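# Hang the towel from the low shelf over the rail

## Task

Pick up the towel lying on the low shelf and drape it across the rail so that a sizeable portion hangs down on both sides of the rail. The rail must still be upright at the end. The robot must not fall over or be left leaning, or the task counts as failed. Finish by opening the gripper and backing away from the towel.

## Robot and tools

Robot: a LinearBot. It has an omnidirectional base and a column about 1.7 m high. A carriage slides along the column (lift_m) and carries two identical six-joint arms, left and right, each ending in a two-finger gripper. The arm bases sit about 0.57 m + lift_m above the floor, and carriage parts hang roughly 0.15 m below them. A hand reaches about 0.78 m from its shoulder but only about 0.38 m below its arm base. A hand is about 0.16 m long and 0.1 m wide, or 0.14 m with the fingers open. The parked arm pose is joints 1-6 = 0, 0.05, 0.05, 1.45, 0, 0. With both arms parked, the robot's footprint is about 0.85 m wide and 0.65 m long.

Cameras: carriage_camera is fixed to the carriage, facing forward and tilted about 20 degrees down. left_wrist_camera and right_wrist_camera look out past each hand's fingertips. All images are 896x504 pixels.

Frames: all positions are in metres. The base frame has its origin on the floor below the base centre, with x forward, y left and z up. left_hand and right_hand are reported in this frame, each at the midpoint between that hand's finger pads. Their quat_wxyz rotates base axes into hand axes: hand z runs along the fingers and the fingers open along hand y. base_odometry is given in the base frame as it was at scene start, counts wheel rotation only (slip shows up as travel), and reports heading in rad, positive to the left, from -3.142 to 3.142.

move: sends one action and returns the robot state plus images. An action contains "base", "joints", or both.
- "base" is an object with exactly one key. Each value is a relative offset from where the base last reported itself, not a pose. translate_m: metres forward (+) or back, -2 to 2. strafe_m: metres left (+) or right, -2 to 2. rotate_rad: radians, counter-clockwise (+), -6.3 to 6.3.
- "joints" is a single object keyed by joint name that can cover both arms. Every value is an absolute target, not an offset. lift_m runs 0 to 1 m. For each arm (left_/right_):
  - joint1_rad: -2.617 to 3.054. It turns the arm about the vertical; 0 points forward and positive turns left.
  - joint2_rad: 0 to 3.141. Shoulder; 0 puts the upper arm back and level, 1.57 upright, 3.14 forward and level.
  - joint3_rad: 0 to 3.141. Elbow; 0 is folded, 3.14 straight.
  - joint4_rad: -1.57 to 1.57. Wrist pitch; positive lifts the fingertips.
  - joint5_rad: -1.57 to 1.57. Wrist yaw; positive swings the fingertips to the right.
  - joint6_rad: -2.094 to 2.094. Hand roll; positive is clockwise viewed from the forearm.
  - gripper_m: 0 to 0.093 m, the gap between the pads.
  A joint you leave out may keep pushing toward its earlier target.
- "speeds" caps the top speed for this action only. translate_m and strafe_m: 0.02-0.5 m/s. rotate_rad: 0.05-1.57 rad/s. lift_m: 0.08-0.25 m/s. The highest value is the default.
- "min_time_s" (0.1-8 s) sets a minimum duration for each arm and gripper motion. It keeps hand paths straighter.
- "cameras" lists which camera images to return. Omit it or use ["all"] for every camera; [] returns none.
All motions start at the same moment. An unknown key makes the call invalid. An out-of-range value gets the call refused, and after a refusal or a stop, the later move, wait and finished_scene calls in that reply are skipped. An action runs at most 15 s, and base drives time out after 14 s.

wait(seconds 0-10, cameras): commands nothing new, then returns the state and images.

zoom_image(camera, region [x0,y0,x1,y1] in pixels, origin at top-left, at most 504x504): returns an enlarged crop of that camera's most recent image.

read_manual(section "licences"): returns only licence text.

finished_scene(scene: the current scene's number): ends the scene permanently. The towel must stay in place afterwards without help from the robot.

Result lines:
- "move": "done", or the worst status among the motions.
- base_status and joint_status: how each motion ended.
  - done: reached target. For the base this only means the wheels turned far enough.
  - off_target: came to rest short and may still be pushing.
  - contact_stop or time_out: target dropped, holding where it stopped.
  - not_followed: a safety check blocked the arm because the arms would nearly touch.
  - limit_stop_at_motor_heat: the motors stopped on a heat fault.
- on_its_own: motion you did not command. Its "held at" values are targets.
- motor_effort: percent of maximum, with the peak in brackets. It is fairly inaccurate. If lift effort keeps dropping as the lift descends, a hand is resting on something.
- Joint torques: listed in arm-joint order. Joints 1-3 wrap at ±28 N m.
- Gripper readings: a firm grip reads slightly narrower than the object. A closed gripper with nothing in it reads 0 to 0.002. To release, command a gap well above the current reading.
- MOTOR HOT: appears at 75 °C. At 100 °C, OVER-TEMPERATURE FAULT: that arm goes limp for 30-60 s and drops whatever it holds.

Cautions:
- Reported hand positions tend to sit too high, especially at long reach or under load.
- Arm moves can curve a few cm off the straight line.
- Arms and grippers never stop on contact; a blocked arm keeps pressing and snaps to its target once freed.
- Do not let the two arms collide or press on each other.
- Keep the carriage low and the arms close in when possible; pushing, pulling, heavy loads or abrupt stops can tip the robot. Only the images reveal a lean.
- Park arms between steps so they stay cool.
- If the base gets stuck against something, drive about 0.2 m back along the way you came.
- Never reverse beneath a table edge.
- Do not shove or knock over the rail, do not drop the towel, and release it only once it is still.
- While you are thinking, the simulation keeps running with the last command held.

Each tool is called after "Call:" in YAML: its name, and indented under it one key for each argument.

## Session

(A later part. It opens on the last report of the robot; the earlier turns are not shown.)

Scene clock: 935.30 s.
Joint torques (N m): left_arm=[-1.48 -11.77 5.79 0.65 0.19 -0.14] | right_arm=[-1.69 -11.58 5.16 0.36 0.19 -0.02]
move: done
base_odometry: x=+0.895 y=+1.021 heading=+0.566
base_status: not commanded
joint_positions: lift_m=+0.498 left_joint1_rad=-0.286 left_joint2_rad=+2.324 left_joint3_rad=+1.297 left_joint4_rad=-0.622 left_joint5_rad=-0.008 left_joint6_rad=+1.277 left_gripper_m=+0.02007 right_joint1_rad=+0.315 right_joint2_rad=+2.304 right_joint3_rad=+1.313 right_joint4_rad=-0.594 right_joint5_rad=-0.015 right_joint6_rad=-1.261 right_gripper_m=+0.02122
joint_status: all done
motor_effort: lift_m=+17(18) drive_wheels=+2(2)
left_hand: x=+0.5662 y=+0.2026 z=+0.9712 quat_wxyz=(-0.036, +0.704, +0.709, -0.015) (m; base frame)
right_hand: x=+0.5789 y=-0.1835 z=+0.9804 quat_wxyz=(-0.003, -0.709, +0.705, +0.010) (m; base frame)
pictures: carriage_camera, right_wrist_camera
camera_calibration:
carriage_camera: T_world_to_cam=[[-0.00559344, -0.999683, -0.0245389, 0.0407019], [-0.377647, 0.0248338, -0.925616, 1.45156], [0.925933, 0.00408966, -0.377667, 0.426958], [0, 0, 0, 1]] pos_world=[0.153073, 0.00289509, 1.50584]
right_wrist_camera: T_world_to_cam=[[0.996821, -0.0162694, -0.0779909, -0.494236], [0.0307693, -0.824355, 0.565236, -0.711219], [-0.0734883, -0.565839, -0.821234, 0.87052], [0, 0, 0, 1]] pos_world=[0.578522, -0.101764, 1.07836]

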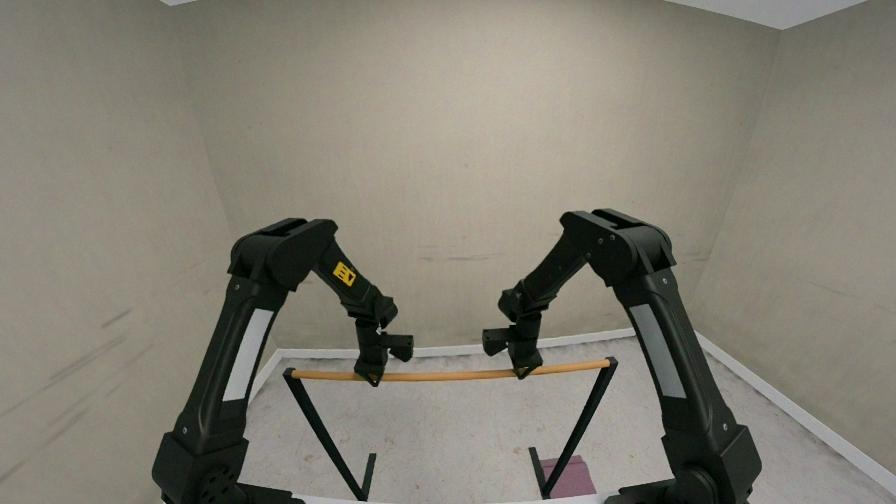

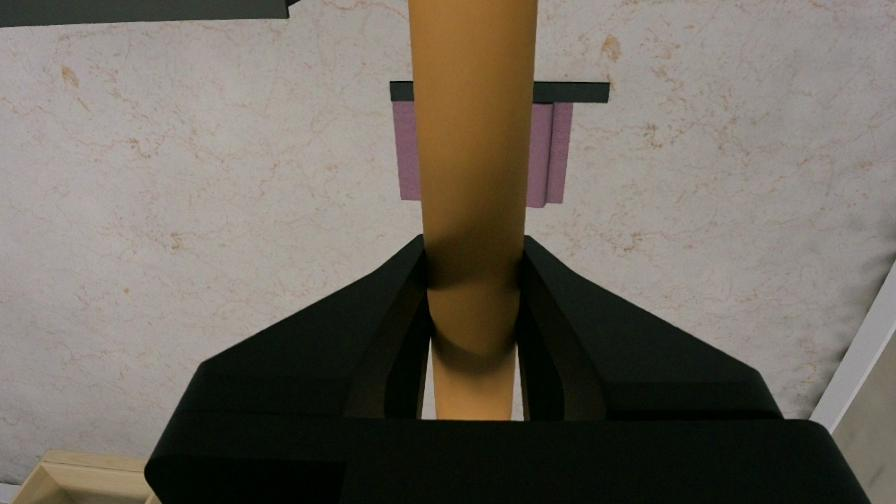

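Call:
move:
  joints: {"lift_m": 0.587}
  speeds: {"lift_m": 0.12}
  cameras: []

Call:
move:
  base: {"strafe_m": -1.25}
  speeds: {"strafe_m": 0.25}
  cameras: ["left_wrist_camera"]

Call:
move:
  joints: {"lift_m": 0.513}
  speeds: {"lift_m": 0.08}
  cameras: ["left_wrist_camera", "carriage_camera"]

Scene clock: 943.80 s.
Joint torques (N m): left_arm=[-0.16 -18.22 7.09 -0.44 0.14 0] | right_arm=[-0.84 -18.92 7.15 -0.68 0.07 -0.05]
move: done
base_odometry: x=+0.895 y=+1.021 heading=+0.566
base_status: not commanded
joint_positions: lift_m=+0.586 left_joint1_rad=-0.303 left_joint2_rad=+2.395 left_joint3_rad=+1.276 left_joint4_rad=-0.521 left_joint5_rad=-0.002 left_joint6_rad=+1.264 left_gripper_m=+0.02007 right_joint1_rad=+0.307 right_joint2_rad=+2.383 right_joint3_rad=+1.283 right_joint4_rad=-0.504 right_joint5_rad=-0.009 right_joint6_rad=-1.261 right_gripper_m=+0.02122
joint_status: all done
motor_effort: lift_m=+30(35) drive_wheels=+2(2)
left_hand: x=+0.5624 y=+0.1966 z=+1.0304 quat_wxyz=(-0.031, +0.705, +0.708, -0.015) (m; base frame)
right_hand: x=+0.5714 y=-0.1903 z=+1.0353 quat_wxyz=(-0.012, -0.706, +0.708, +0.012) (m; base frame)
pictures: none
No camera images: "cameras" was empty.

Scene clock: 950.23 s.
Joint torques (N m): left_arm=[0.23 -18.35 7.1 -0.5 0.18 0] | right_arm=[-0.75 -19.17 7.24 -0.68 0.04 -0.02]
move: done
MOTOR HOT: joint 2 (shoulder) of the right arm reports 76 °C; the controller stops that arm at 100 °C. To cool a motor, set the load down, stop pushing, or move to a pose that needs little force.
base_odometry: x=+1.566 y=-0.034 heading=+0.567
base_status: done
joint_positions: lift_m=+0.586 left_joint1_rad=-0.305 left_joint2_rad=+2.396 left_joint3_rad=+1.276 left_joint4_rad=-0.512 left_joint5_rad=-0.006 left_joint6_rad=+1.262 left_gripper_m=+0.02007 right_joint1_rad=+0.306 right_joint2_rad=+2.387 right_joint3_rad=+1.283 right_joint4_rad=-0.496 right_joint5_rad=-0.008 right_joint6_rad=-1.263 right_gripper_m=+0.02122
joint_status: not commanded
motor_effort: lift_m=+30(31) drive_wheels=-1(11)
left_hand: x=+0.5641 y=+0.1959 z=+1.0300 quat_wxyz=(-0.029, +0.706, +0.708, -0.011) (m; base frame)
right_hand: x=+0.5725 y=-0.1904 z=+1.0339 quat_wxyz=(-0.011, -0.706, +0.708, +0.010) (m; base frame)
pictures: left_wrist_camera
camera_calibration:
left_wrist_camera: T_world_to_cam=[[-0.996797, 0.0184689, 0.077817, 0.477208], [0.0620932, 0.791948, 0.607423, -0.813916], [-0.0504086, 0.610309, -0.790558, 0.843939], [0, 0, 0, 1]] pos_world=[0.56876, 0.120703, 1.12444]

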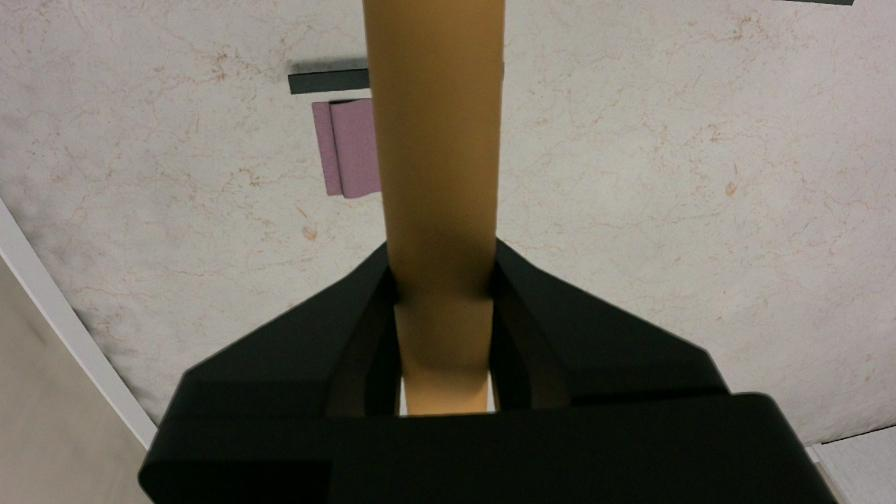

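Scene clock: 951.53 s.
Joint torques (N m): left_arm=[-0.25 -15.12 6.48 0.16 0.12 -0.02] | right_arm=[-1.22 -14.76 6.32 -0.04 0.05 -0.01]
move: done
MOTOR HOT: still on. Joint 2 (shoulder) of the right arm reports 76 °C.
base_odometry: x=+1.566 y=-0.034 heading=+0.567
base_status: not commanded
joint_positions: lift_m=+0.513 left_joint1_rad=-0.299 left_joint2_rad=+2.361 left_joint3_rad=+1.286 left_joint4_rad=-0.577 left_joint5_rad=+0.000 left_joint6_rad=+1.266 left_gripper_m=+0.02006 right_joint1_rad=+0.310 right_joint2_rad=+2.339 right_joint3_rad=+1.298 right_joint4_rad=-0.567 right_joint5_rad=-0.007 right_joint6_rad=-1.263 right_gripper_m=+0.02121
joint_status: all done
motor_effort: lift_m=+19(26) drive_wheels=+2(2)
left_hand: x=+0.5618 y=+0.1976 z=+0.9719 quat_wxyz=(-0.036, +0.705, +0.708, -0.019) (m; base frame)
right_hand: x=+0.5727 y=-0.1890 z=+0.9811 quat_wxyz=(-0.015, -0.708, +0.706, +0.012) (m; base frame)
pictures: carriage_camera, left_wrist_camera
camera_calibration:
carriage_camera: T_world_to_cam=[[-0.00559344, -0.999683, -0.0245389, 0.0410899], [-0.377647, 0.0248338, -0.925616, 1.4662], [0.925933, 0.00408966, -0.377667, 0.432929], [0, 0, 0, 1]] pos_world=[0.153073, 0.00289509, 1.52165]
left_wrist_camera: T_world_to_cam=[[-0.994978, 0.0161498, 0.098784, 0.458459], [0.0729609, 0.792651, 0.605294, -0.783947], [-0.0685259, 0.609462, -0.789849, 0.80655], [0, 0, 0, 1]] pos_world=[0.568624, 0.122431, 1.06628]

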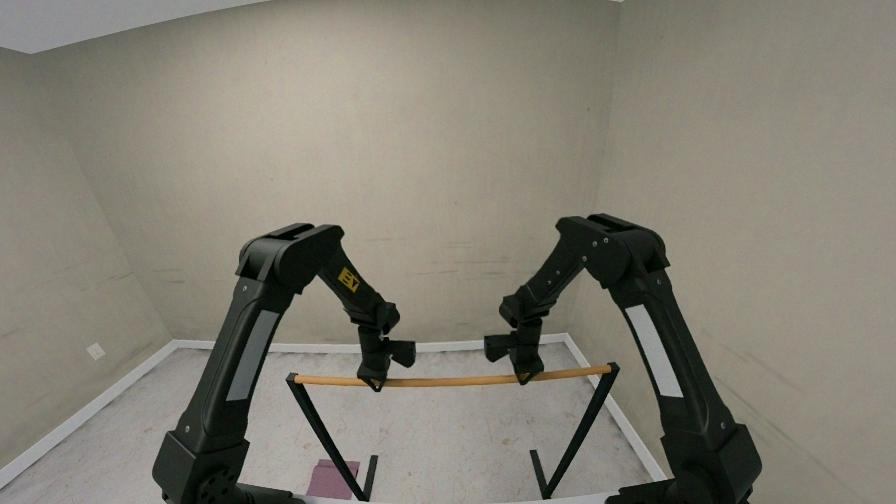

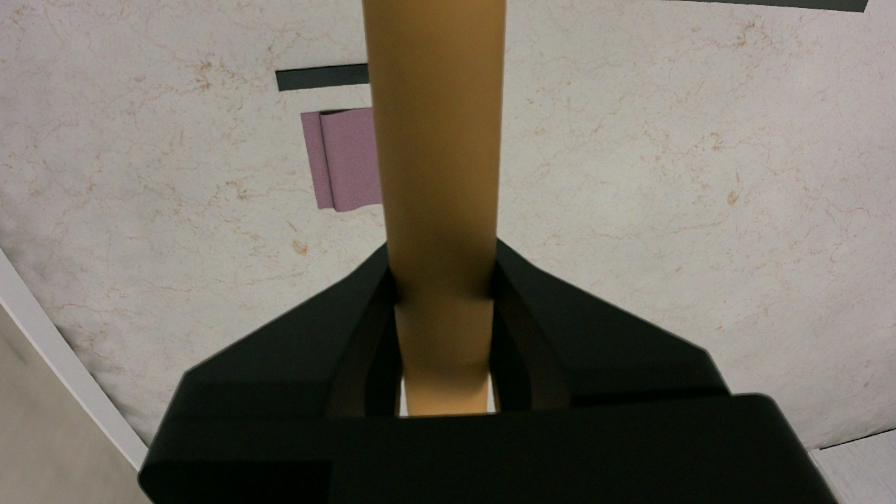

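Call:
move:
  base: {"strafe_m": 0.9}
  speeds: {"strafe_m": 0.16}
  cameras: ["left_wrist_camera"]

Scene clock: 962.67 s.
Joint torques (N m): left_arm=[1.4 -15.3 5.96 0.02 -0.01 0.15] | right_arm=[0.77 -14.67 5.94 0.11 -0.16 0.12]
move: done
MOTOR HOT: still on. Joint 2 (shoulder) of the right arm reports 73 °C.
base_odometry: x=+1.083 y=+0.726 heading=+0.566
base_status: done
joint_positions: lift_m=+0.513 left_joint1_rad=-0.318 left_joint2_rad=+2.361 left_joint3_rad=+1.294 left_joint4_rad=-0.558 left_joint5_rad=+0.012 left_joint6_rad=+1.250 left_gripper_m=+0.02007 right_joint1_rad=+0.290 right_joint2_rad=+2.339 right_joint3_rad=+1.299 right_joint4_rad=-0.576 right_joint5_rad=+0.016 right_joint6_rad=-1.278 right_gripper_m=+0.02121
joint_status: not commanded
motor_effort: lift_m=+19(19) drive_wheels=+2(12)
left_hand: x=+0.5669 y=+0.1866 z=+0.9727 quat_wxyz=(-0.021, +0.706, +0.708, -0.018) (m; base frame)
right_hand: x=+0.5745 y=-0.2003 z=+0.9814 quat_wxyz=(-0.024, -0.706, +0.708, +0.004) (m; base frame)
pictures: left_wrist_camera
camera_calibration:
left_wrist_camera: T_world_to_cam=[[-0.996935, 0.0196629, 0.0757274, 0.486517], [0.0608221, 0.803601, 0.592053, -0.758416], [-0.0492131, 0.594844, -0.802333, 0.81821], [0, 0, 0, 1]] pos_world=[0.571421, 0.11319, 1.06866]

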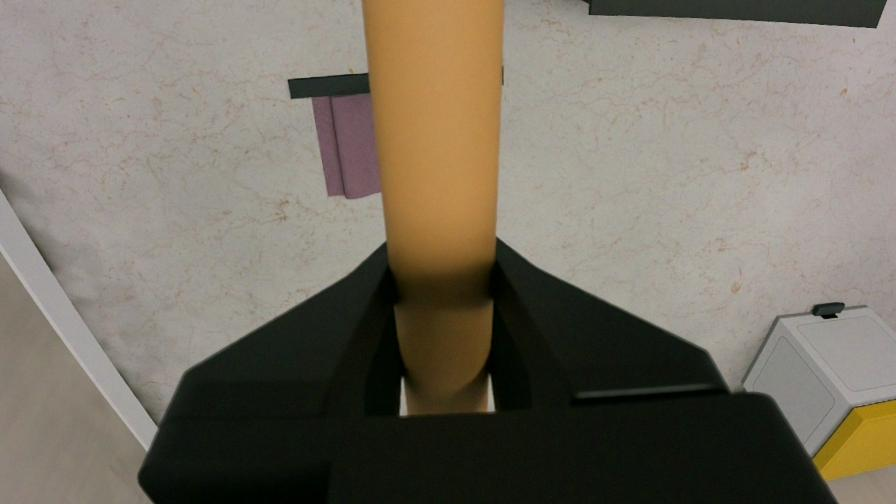

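Call:
move:
  base: {"strafe_m": 0.876}
  speeds: {"strafe_m": 0.16}
  cameras: ["left_wrist_camera", "carriage_camera"]

Scene clock: 984.87 s.
Joint torques (N m): left_arm=[1.32 -15.31 6.04 -0.01 -0.03 0.13] | right_arm=[0.64 -14.72 6.13 0.1 -0.24 0.18]
move: done
MOTOR HOT: cleared for the motors of the right arm.
base_odometry: x=+0.614 y=+1.465 heading=+0.566
base_status: done
joint_positions: lift_m=+0.513 left_joint1_rad=-0.318 left_joint2_rad=+2.361 left_joint3_rad=+1.294 left_joint4_rad=-0.557 left_joint5_rad=+0.012 left_joint6_rad=+1.251 left_gripper_m=+0.02006 right_joint1_rad=+0.290 right_joint2_rad=+2.339 right_joint3_rad=+1.299 right_joint4_rad=-0.575 right_joint5_rad=+0.015 right_joint6_rad=-1.278 right_gripper_m=+0.02121
joint_status: not commanded
motor_effort: lift_m=+19(19) drive_wheels=+2(12)
left_hand: x=+0.5675 y=+0.1865 z=+0.9728 quat_wxyz=(-0.021, +0.706, +0.708, -0.017) (m; base frame)
right_hand: x=+0.5746 y=-0.2002 z=+0.9814 quat_wxyz=(-0.023, -0.706, +0.708, +0.004) (m; base frame)
pictures: carriage_camera, left_wrist_camera
camera_calibration:
carriage_camera: T_world_to_cam=[[-0.00559344, -0.999683, -0.0245389, 0.0410886], [-0.377647, 0.0248338, -0.925616, 1.46615], [0.925933, 0.00408966, -0.377667, 0.43291], [0, 0, 0, 1]] pos_world=[0.153073, 0.00289509, 1.5216]
left_wrist_camera: T_world_to_cam=[[-0.997063, 0.0204632, 0.0738008, 0.488907], [0.0603099, 0.803717, 0.591947, -0.758037], [-0.0472018, 0.59466, -0.802591, 0.817541], [0, 0, 0, 1]] pos_world=[0.571778, 0.113084, 1.06879]

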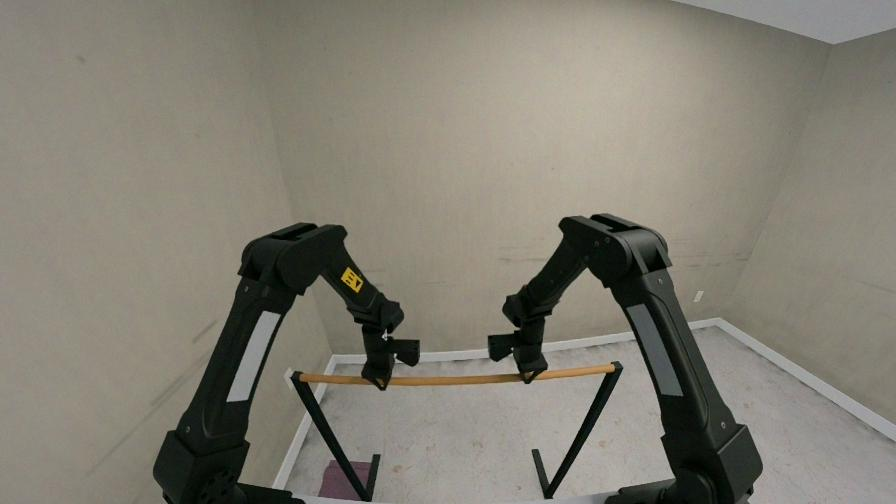

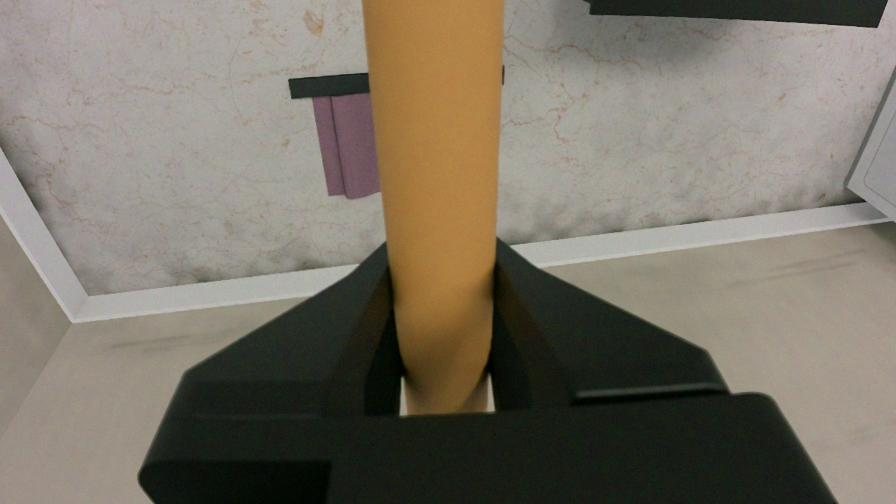

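Call:
zoom_image:
  camera: "carriage_camera"
  region: [250, 290, 500, 504]

Call:
zoom_image:
  camera: "carriage_camera"
  region: [560, 290, 810, 504]

Scaled by 2.016 from the camera's 896x504 image, which has a finer 1280x720 frame.

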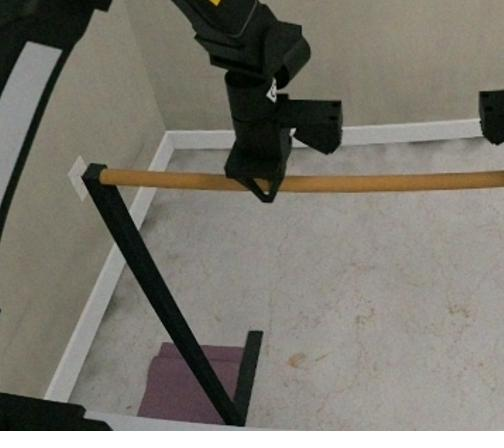

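Scaled by 2.016 from the camera's 896x504 image, which has a finer 1280x720 frame.

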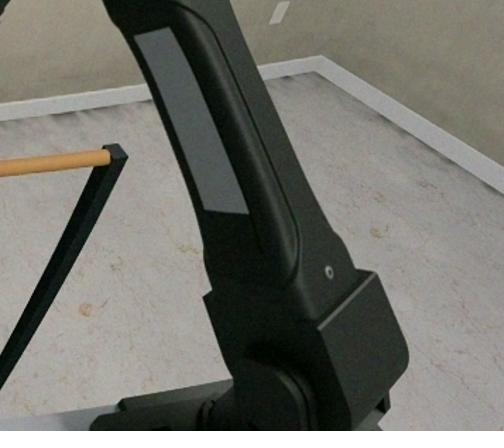

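Call:
move:

Scene clock: 1014.23 s.
Joint torques (N m): left_arm=[1.37 -15.27 5.97 0 -0.02 0.14] | right_arm=[0.77 -14.71 6.08 0.1 -0.18 0.15]
base_odometry: x=+0.614 y=+1.465 heading=+0.566
base_status: done
joint_positions: lift_m=+0.513 left_joint1_rad=-0.318 left_joint2_rad=+2.361 left_joint3_rad=+1.294 left_joint4_rad=-0.557 left_joint5_rad=+0.012 left_joint6_rad=+1.251 left_gripper_m=+0.02006 right_joint1_rad=+0.290 right_joint2_rad=+2.339 right_joint3_rad=+1.299 right_joint4_rad=-0.575 right_joint5_rad=+0.015 right_joint6_rad=-1.278 right_gripper_m=+0.02121
joint_status: not commanded
motor_effort: lift_m=+19(19) drive_wheels=+3(12)
left_hand: x=+0.5675 y=+0.1865 z=+0.9728 quat_wxyz=(-0.021, +0.706, +0.708, -0.017) (m; base frame)
right_hand: x=+0.5746 y=-0.2002 z=+0.9814 quat_wxyz=(-0.023, -0.706, +0.708, +0.004) (m; base frame)
pictures: carriage_camera, left_wrist_camera, right_wrist_camera
camera_calibration:
carriage_camera: T_world_to_cam=[[-0.00559344, -0.999683, -0.0245389, 0.0410886], [-0.377647, 0.0248338, -0.925616, 1.46615], [0.925933, 0.00408966, -0.377667, 0.43291], [0, 0, 0, 1]] pos_world=[0.153073, 0.00289509, 1.5216]
left_wrist_camera: T_world_to_cam=[[-0.997063, 0.0204632, 0.0738008, 0.488907], [0.0603099, 0.803717, 0.591947, -0.758037], [-0.0472018, 0.59466, -0.802591, 0.817541], [0, 0, 0, 1]] pos_world=[0.571778, 0.113084, 1.06879]
right_wrist_camera: T_world_to_cam=[[0.995006, -0.0270059, -0.0960905, -0.473504], [0.0357058, -0.802692, 0.595324, -0.75347], [-0.0932084, -0.595782, -0.79772, 0.843813], [0, 0, 0, 1]] pos_world=[0.576693, -0.114864, 1.07619]

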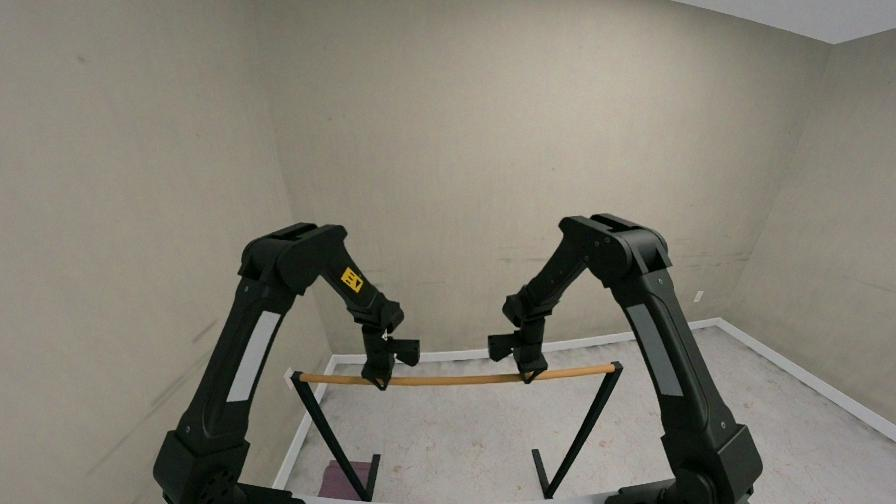

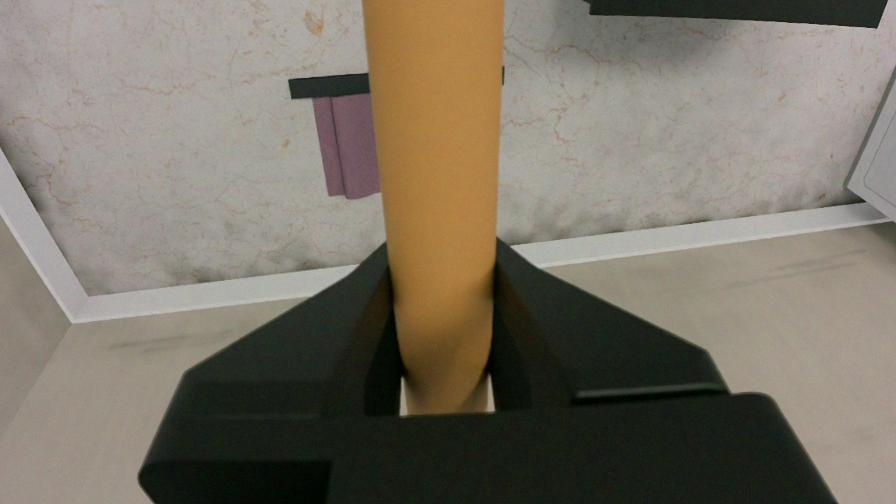

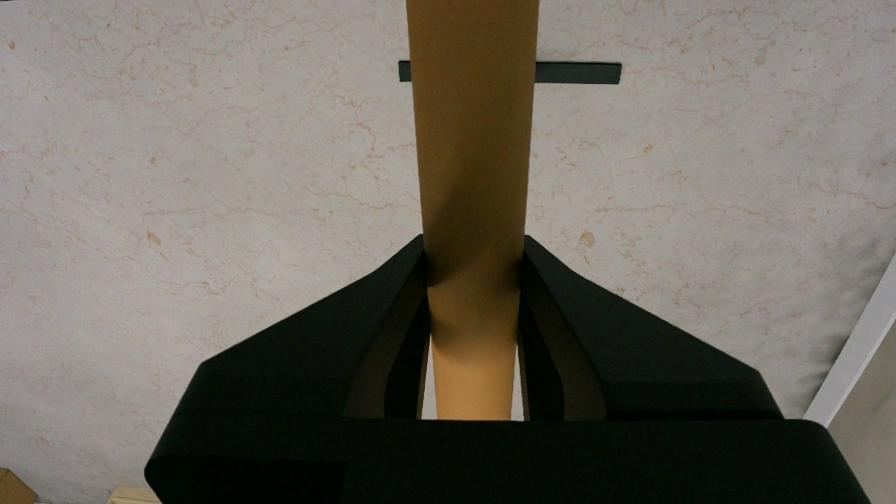

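Call:
move:
  joints: {"lift_m": 0.56}
  cameras: []

Call:
move:
  base: {"strafe_m": -0.05}
  speeds: {"strafe_m": 0.1}
  cameras: []

Call:
move:
  base: {"rotate_rad": 0.045}
  speeds: {"rotate_rad": 0.1}
  cameras: []

Call:
move:
  joints: {"lift_m": 0.52}
  speeds: {"lift_m": 0.08}

Scene clock: 1106.83 s.
Joint torques (N m): left_arm=[0.42 -19.23 7.01 -0.56 0.08 0.07] | right_arm=[-0.34 -19.47 7.17 -0.62 0.04 0.09]
move: done
base_odometry: x=+0.614 y=+1.465 heading=+0.566
base_status: not commanded
joint_positions: lift_m=+0.559 left_joint1_rad=-0.308 left_joint2_rad=+2.406 left_joint3_rad=+1.277 left_joint4_rad=-0.511 left_joint5_rad=+0.003 left_joint6_rad=+1.257 left_gripper_m=+0.02007 right_joint1_rad=+0.301 right_joint2_rad=+2.392 right_joint3_rad=+1.285 right_joint4_rad=-0.502 right_joint5_rad=-0.006 right_joint6_rad=-1.274 right_gripper_m=+0.02121
joint_status: all done
motor_effort: lift_m=+30(37) drive_wheels=+2(3)
left_hand: x=+0.5616 y=+0.1940 z=+0.9997 quat_wxyz=(-0.030, +0.705, +0.709, -0.017) (m; base frame)
right_hand: x=+0.5711 y=-0.1931 z=+1.0057 quat_wxyz=(-0.015, -0.708, +0.706, +0.012) (m; base frame)
pictures: none
No camera images: "cameras" was empty.

Scene clock: 1108.00 s.
Joint torques (N m): left_arm=[0.21 -19.37 7.08 -0.61 0.16 0.03] | right_arm=[-0.47 -19.69 7.15 -0.72 0.06 0.04]
move: done
base_odometry: x=+0.640 y=+1.423 heading=+0.566
base_status: done
joint_positions: lift_m=+0.559 left_joint1_rad=-0.305 left_joint2_rad=+2.406 left_joint3_rad=+1.277 left_joint4_rad=-0.502 left_joint5_rad=-0.002 left_joint6_rad=+1.263 left_gripper_m=+0.02006 right_joint1_rad=+0.304 right_joint2_rad=+2.392 right_joint3_rad=+1.283 right_joint4_rad=-0.495 right_joint5_rad=-0.004 right_joint6_rad=-1.267 right_gripper_m=+0.02121
joint_status: not commanded
motor_effort: lift_m=+30(30) drive_wheels=+2(8)
left_hand: x=+0.5641 y=+0.1950 z=+0.9996 quat_wxyz=(-0.027, +0.706, +0.708, -0.013) (m; base frame)
right_hand: x=+0.5720 y=-0.1921 z=+1.0054 quat_wxyz=(-0.013, -0.707, +0.707, +0.009) (m; base frame)
pictures: none
No camera images: "cameras" was empty.

Scene clock: 1109.07 s.
Joint torques (N m): left_arm=[0.03 -19.38 7.06 -0.58 0.11 0] | right_arm=[-1.05 -19.55 7.06 -0.66 0.07 0.02]
move: done
base_odometry: x=+0.640 y=+1.423 heading=+0.611
base_status: done
joint_positions: lift_m=+0.559 left_joint1_rad=-0.304 left_joint2_rad=+2.406 left_joint3_rad=+1.277 left_joint4_rad=-0.508 left_joint5_rad=+0.000 left_joint6_rad=+1.263 left_gripper_m=+0.02006 right_joint1_rad=+0.308 right_joint2_rad=+2.392 right_joint3_rad=+1.283 right_joint4_rad=-0.500 right_joint5_rad=-0.007 right_joint6_rad=-1.266 right_gripper_m=+0.02121
joint_status: not commanded
motor_effort: lift_m=+30(30) drive_wheels=-5(12)
left_hand: x=+0.5628 y=+0.1957 z=+0.9996 quat_wxyz=(-0.029, +0.705, +0.708, -0.016) (m; base frame)
right_hand: x=+0.5702 y=-0.1905 z=+1.0054 quat_wxyz=(-0.015, -0.708, +0.706, +0.012) (m; base frame)
pictures: none
No camera images: "cameras" was empty.

Scene clock: 1109.97 s.
Joint torques (N m): left_arm=[-0.36 -16.66 6.69 -0.04 0.11 -0.07] | right_arm=[-1.29 -16.27 6.23 -0.11 0.08 -0.02]
move: done
MOTOR HOT: joint 2 (shoulder) of the right arm reports 75 °C; the controller stops that arm at 100 °C. To cool a motor, set the load down, stop pushing, or move to a pose that needs little force.
base_odometry: x=+0.640 y=+1.423 heading=+0.611
base_status: not commanded
joint_positions: lift_m=+0.520 left_joint1_rad=-0.300 left_joint2_rad=+2.376 left_joint3_rad=+1.282 left_joint4_rad=-0.557 left_joint5_rad=+0.000 left_joint6_rad=+1.270 left_gripper_m=+0.02006 right_joint1_rad=+0.311 right_joint2_rad=+2.356 right_joint3_rad=+1.295 right_joint4_rad=-0.555 right_joint5_rad=-0.010 right_joint6_rad=-1.261 right_gripper_m=+0.02120
joint_status: all done
motor_effort: lift_m=+20(25) drive_wheels=-3(5)
left_hand: x=+0.5613 y=+0.1977 z=+0.9726 quat_wxyz=(-0.036, +0.706, +0.707, -0.019) (m; base frame)
right_hand: x=+0.5701 y=-0.1889 z=+0.9815 quat_wxyz=(-0.018, -0.707, +0.706, +0.015) (m; base frame)
pictures: carriage_camera, left_wrist_camera, right_wrist_camera
camera_calibration:
carriage_camera: T_world_to_cam=[[-0.00559344, -0.999683, -0.0245389, 0.0412586], [-0.377647, 0.0248338, -0.925616, 1.47256], [0.925933, 0.00408966, -0.377667, 0.435526], [0, 0, 0, 1]] pos_world=[0.153073, 0.00289509, 1.52852]
left_wrist_camera: T_world_to_cam=[[-0.994983, 0.0199775, 0.0980256, 0.45785], [0.0755399, 0.792444, 0.605249, -0.785772], [-0.0655884, 0.609618, -0.789977, 0.805468], [0, 0, 0, 1]] pos_world=[0.56774, 0.122506, 1.06701]
right_wrist_camera: T_world_to_cam=[[0.994267, -0.0208711, -0.104869, -0.458439], [0.043664, -0.816013, 0.576382, -0.73273], [-0.0976046, -0.577656, -0.810424, 0.868627], [0, 0, 0, 1]] pos_world=[0.572587, -0.105718, 1.07821]

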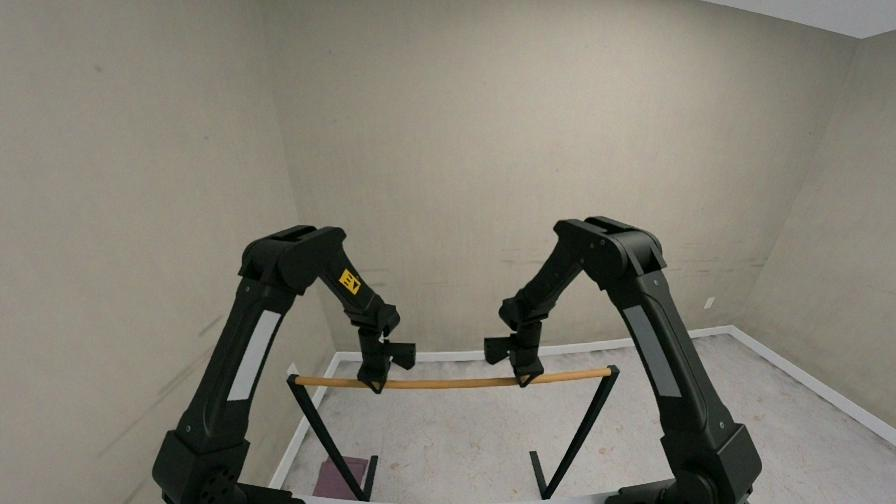

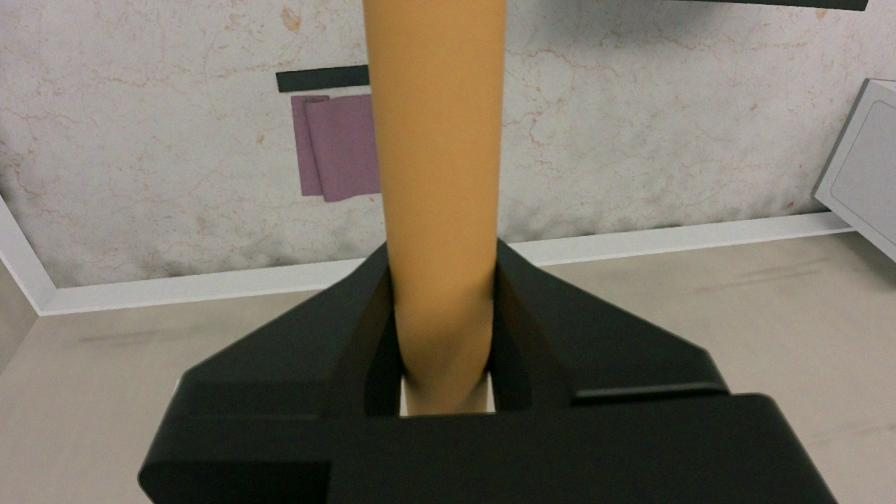

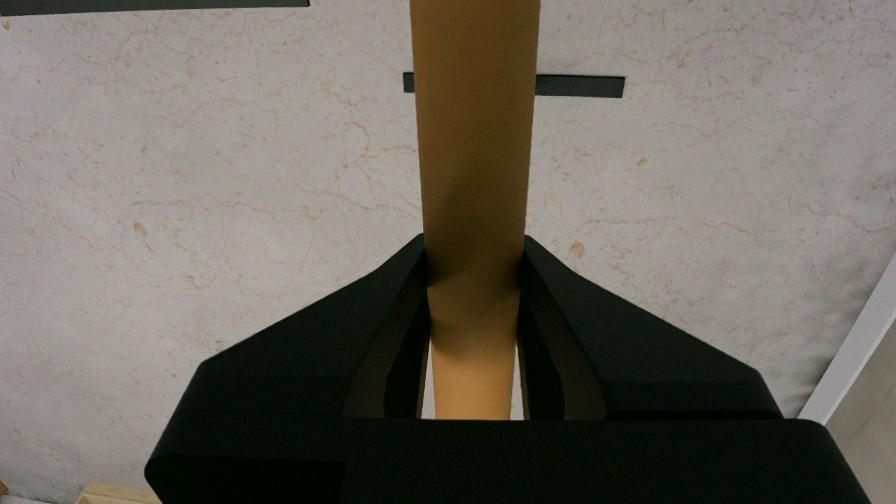

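Call:
move:
  base: {"strafe_m": 0.22}
  joints: {"lift_m": 0.512}
  speeds: {"strafe_m": 0.1, "lift_m": 0.08}
  cameras: ["carriage_camera", "left_wrist_camera"]

Scene clock: 1121.07 s.
Joint torques (N m): left_arm=[1.48 -15.01 5.94 0.07 -0.06 0.1] | right_arm=[0.7 -14.53 6.24 0.14 -0.21 0.11]
move: done
MOTOR HOT: still on. Joint 2 (shoulder) of the right arm reports 76 °C.
base_odometry: x=+0.514 y=+1.603 heading=+0.612
base_status: done
joint_positions: lift_m=+0.512 left_joint1_rad=-0.320 left_joint2_rad=+2.358 left_joint3_rad=+1.295 left_joint4_rad=-0.563 left_joint5_rad=+0.013 left_joint6_rad=+1.252 left_gripper_m=+0.02006 right_joint1_rad=+0.290 right_joint2_rad=+2.336 right_joint3_rad=+1.297 right_joint4_rad=-0.582 right_joint5_rad=+0.017 right_joint6_rad=-1.275 right_gripper_m=+0.02120
joint_status: all done
motor_effort: lift_m=+19(19) drive_wheels=+7(14)
left_hand: x=+0.5666 y=+0.1860 z=+0.9728 quat_wxyz=(-0.022, +0.707, +0.706, -0.018) (m; base frame)
right_hand: x=+0.5729 y=-0.2006 z=+0.9811 quat_wxyz=(-0.026, -0.705, +0.709, +0.005) (m; base frame)
pictures: carriage_camera, left_wrist_camera
camera_calibration:
carriage_camera: T_world_to_cam=[[-0.00559344, -0.999683, -0.0245389, 0.0410648], [-0.377647, 0.0248338, -0.925616, 1.46525], [0.925933, 0.00408966, -0.377667, 0.432542], [0, 0, 0, 1]] pos_world=[0.153073, 0.00289509, 1.52062]
left_wrist_camera: T_world_to_cam=[[-0.996732, 0.0234419, 0.0773027, 0.483819], [0.0648033, 0.803369, 0.591945, -0.760105], [-0.0482263, 0.59502, -0.802263, 0.817901], [0, 0, 0, 1]] pos_world=[0.57094, 0.112635, 1.06871]

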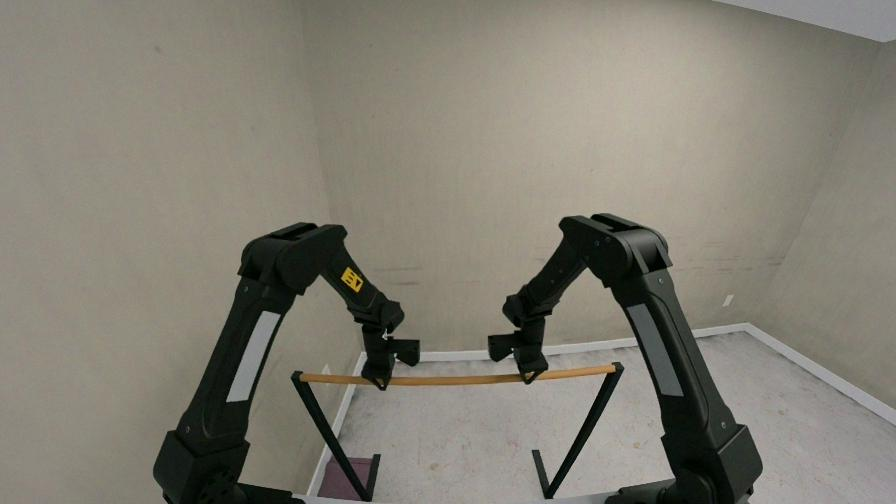

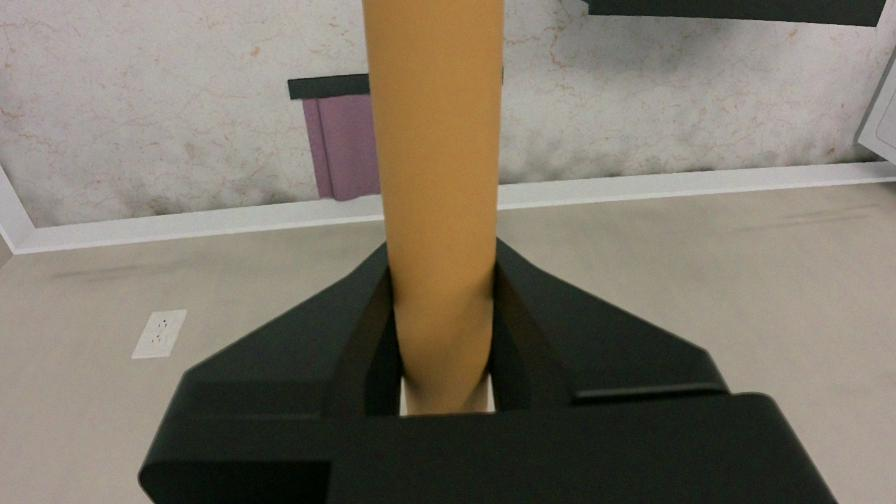

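Call:
move:
  base: {"strafe_m": 0.06}
  speeds: {"strafe_m": 0.06}
  cameras: ["carriage_camera", "left_wrist_camera"]

Call:
zoom_image:
  camera: "left_wrist_camera"
  region: [200, 30, 560, 260]

Call:
zoom_image:
  camera: "carriage_camera"
  region: [280, 350, 480, 504]

Scene clock: 1125.57 s.
Joint torques (N m): left_arm=[1.52 -15.12 5.93 0.03 -0.03 0.11] | right_arm=[0.73 -14.57 6.22 0.15 -0.24 0.1]
move: done
MOTOR HOT: still on. Joint 2 (shoulder) of the right arm reports 78 °C.
base_odometry: x=+0.479 y=+1.652 heading=+0.613
base_status: done
joint_positions: lift_m=+0.512 left_joint1_rad=-0.320 left_joint2_rad=+2.358 left_joint3_rad=+1.295 left_joint4_rad=-0.559 left_joint5_rad=+0.013 left_joint6_rad=+1.253 left_gripper_m=+0.02006 right_joint1_rad=+0.290 right_joint2_rad=+2.336 right_joint3_rad=+1.297 right_joint4_rad=-0.582 right_joint5_rad=+0.017 right_joint6_rad=-1.275 right_gripper_m=+0.02120
joint_status: not commanded
motor_effort: lift_m=+19(19) drive_wheels=+7(15)
left_hand: x=+0.5673 y=+0.1857 z=+0.9728 quat_wxyz=(-0.020, +0.707, +0.706, -0.018) (m; base frame)
right_hand: x=+0.5729 y=-0.2011 z=+0.9811 quat_wxyz=(-0.026, -0.705, +0.709, +0.004) (m; base frame)
pictures: carriage_camera, left_wrist_camera
camera_calibration:
carriage_camera: T_world_to_cam=[[-0.00559344, -0.999683, -0.0245389, 0.0410648], [-0.377647, 0.0248338, -0.925616, 1.46525], [0.925933, 0.00408966, -0.377667, 0.432542], [0, 0, 0, 1]] pos_world=[0.153073, 0.00289509, 1.52062]
left_wrist_camera: T_world_to_cam=[[-0.996943, 0.0243003, 0.0742523, 0.487516], [0.0635994, 0.804414, 0.590655, -0.758072], [-0.0453765, 0.593572, -0.8035, 0.817991], [0, 0, 0, 1]] pos_world=[0.571356, 0.11242, 1.06882]

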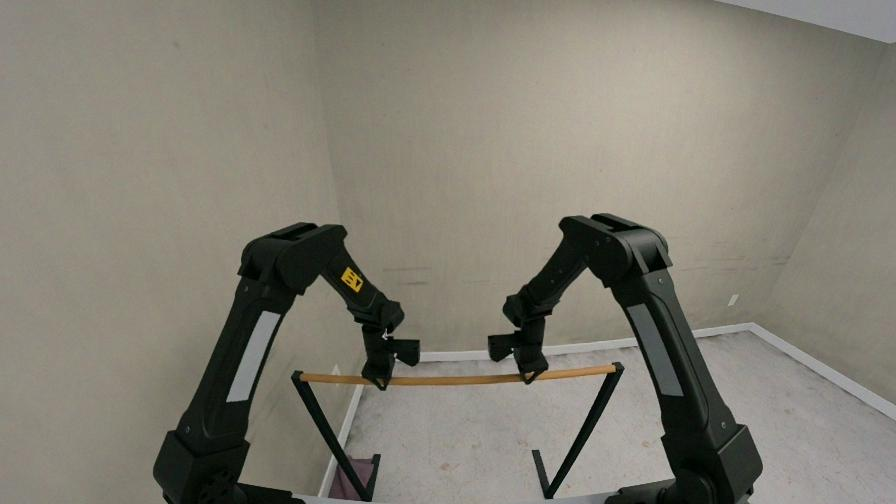

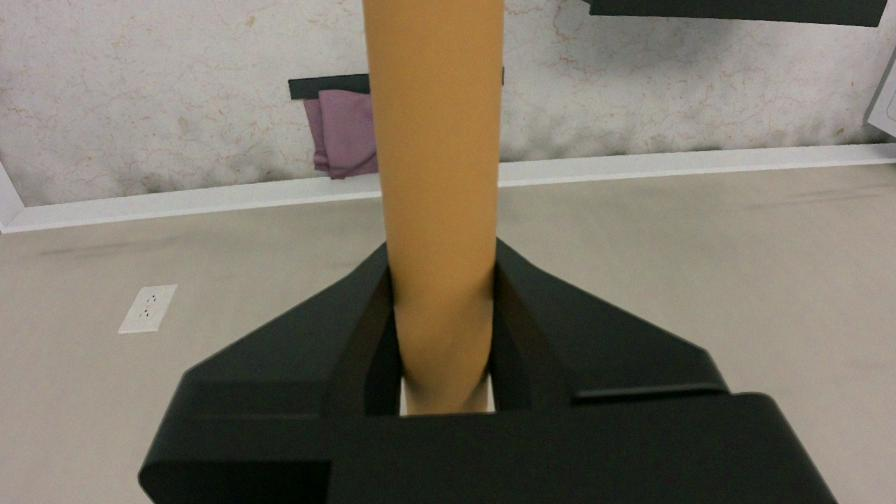

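Scaled by 1.400 from the camera's 896x504 image, which has a finer 1280x720 frame.

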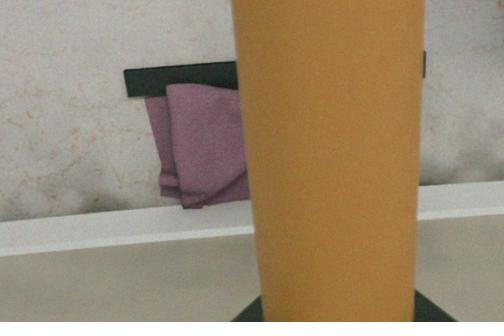

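Scaled by 2.520 from the camera's 896x504 image, which has a finer 1280x720 frame.

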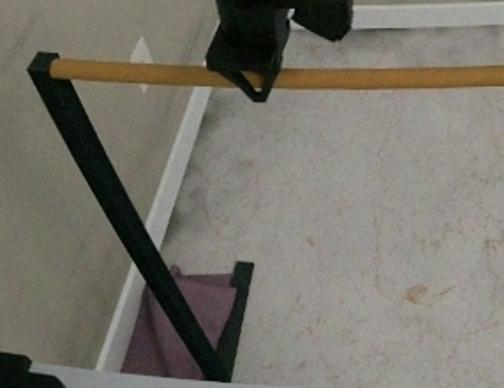

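Call:
move:
  base: {"strafe_m": 0.05}
  speeds: {"strafe_m": 0.06}
  cameras: ["carriage_camera", "left_wrist_camera"]

Call:
zoom_image:
  camera: "left_wrist_camera"
  region: [200, 30, 560, 260]

Call:
zoom_image:
  camera: "carriage_camera"
  region: [280, 350, 480, 504]

Scene clock: 1129.67 s.
Joint torques (N m): left_arm=[1.51 -15.02 6.01 0.03 -0.02 0.11] | right_arm=[0.75 -14.41 6.24 0.13 -0.24 0.11]
move: done
MOTOR HOT: still on. Joint 2 (shoulder) of the right arm reports 79 °C.
base_odometry: x=+0.451 y=+1.693 heading=+0.614
base_status: done
joint_positions: lift_m=+0.512 left_joint1_rad=-0.320 left_joint2_rad=+2.358 left_joint3_rad=+1.295 left_joint4_rad=-0.558 left_joint5_rad=+0.013 left_joint6_rad=+1.254 left_gripper_m=+0.02006 right_joint1_rad=+0.290 right_joint2_rad=+2.336 right_joint3_rad=+1.297 right_joint4_rad=-0.583 right_joint5_rad=+0.017 right_joint6_rad=-1.275 right_gripper_m=+0.02120
joint_status: not commanded
motor_effort: lift_m=+19(19) drive_wheels=+7(15)
left_hand: x=+0.5675 y=+0.1857 z=+0.9727 quat_wxyz=(-0.020, +0.708, +0.706, -0.018) (m; base frame)
right_hand: x=+0.5728 y=-0.2009 z=+0.9811 quat_wxyz=(-0.026, -0.705, +0.709, +0.004) (m; base frame)
pictures: carriage_camera, left_wrist_camera
camera_calibration:
carriage_camera: T_world_to_cam=[[-0.00559344, -0.999683, -0.0245389, 0.0410648], [-0.377647, 0.0248338, -0.925616, 1.46525], [0.925933, 0.00408966, -0.377667, 0.432542], [0, 0, 0, 1]] pos_world=[0.153073, 0.00289509, 1.52062]
left_wrist_camera: T_world_to_cam=[[-0.996987, 0.0247002, 0.0735261, 0.488394], [0.0634793, 0.804555, 0.590476, -0.757922], [-0.0445709, 0.593364, -0.803699, 0.817724], [0, 0, 0, 1]] pos_world=[0.571482, 0.112519, 1.06883]

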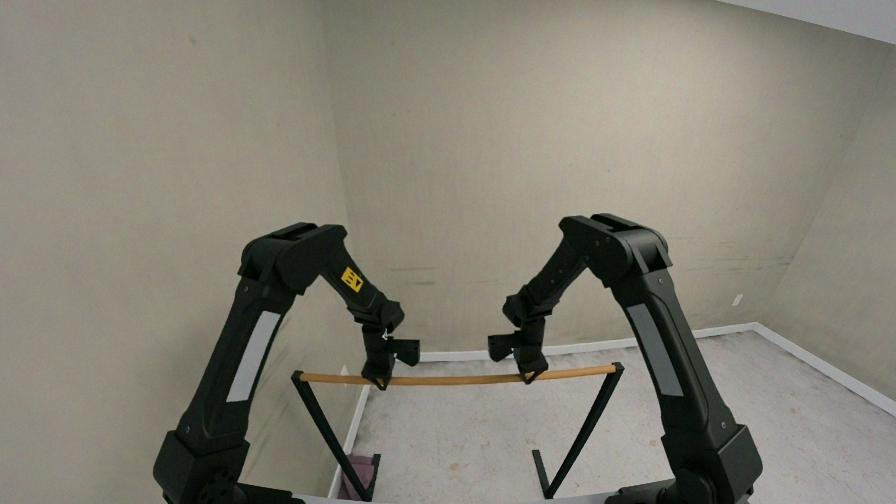

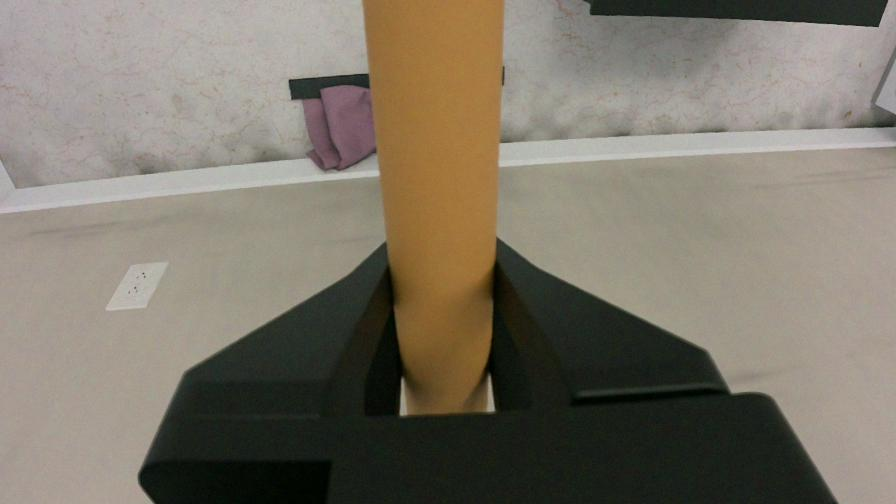

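Scaled by 1.400 from the camera's 896x504 image, which has a finer 1280x720 frame.

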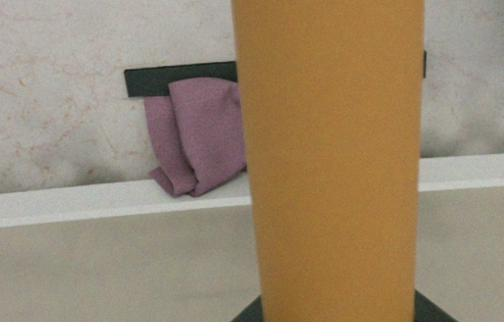

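Scaled by 2.520 from the camera's 896x504 image, which has a finer 1280x720 frame.

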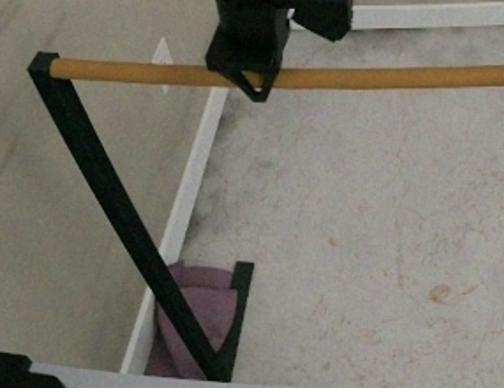

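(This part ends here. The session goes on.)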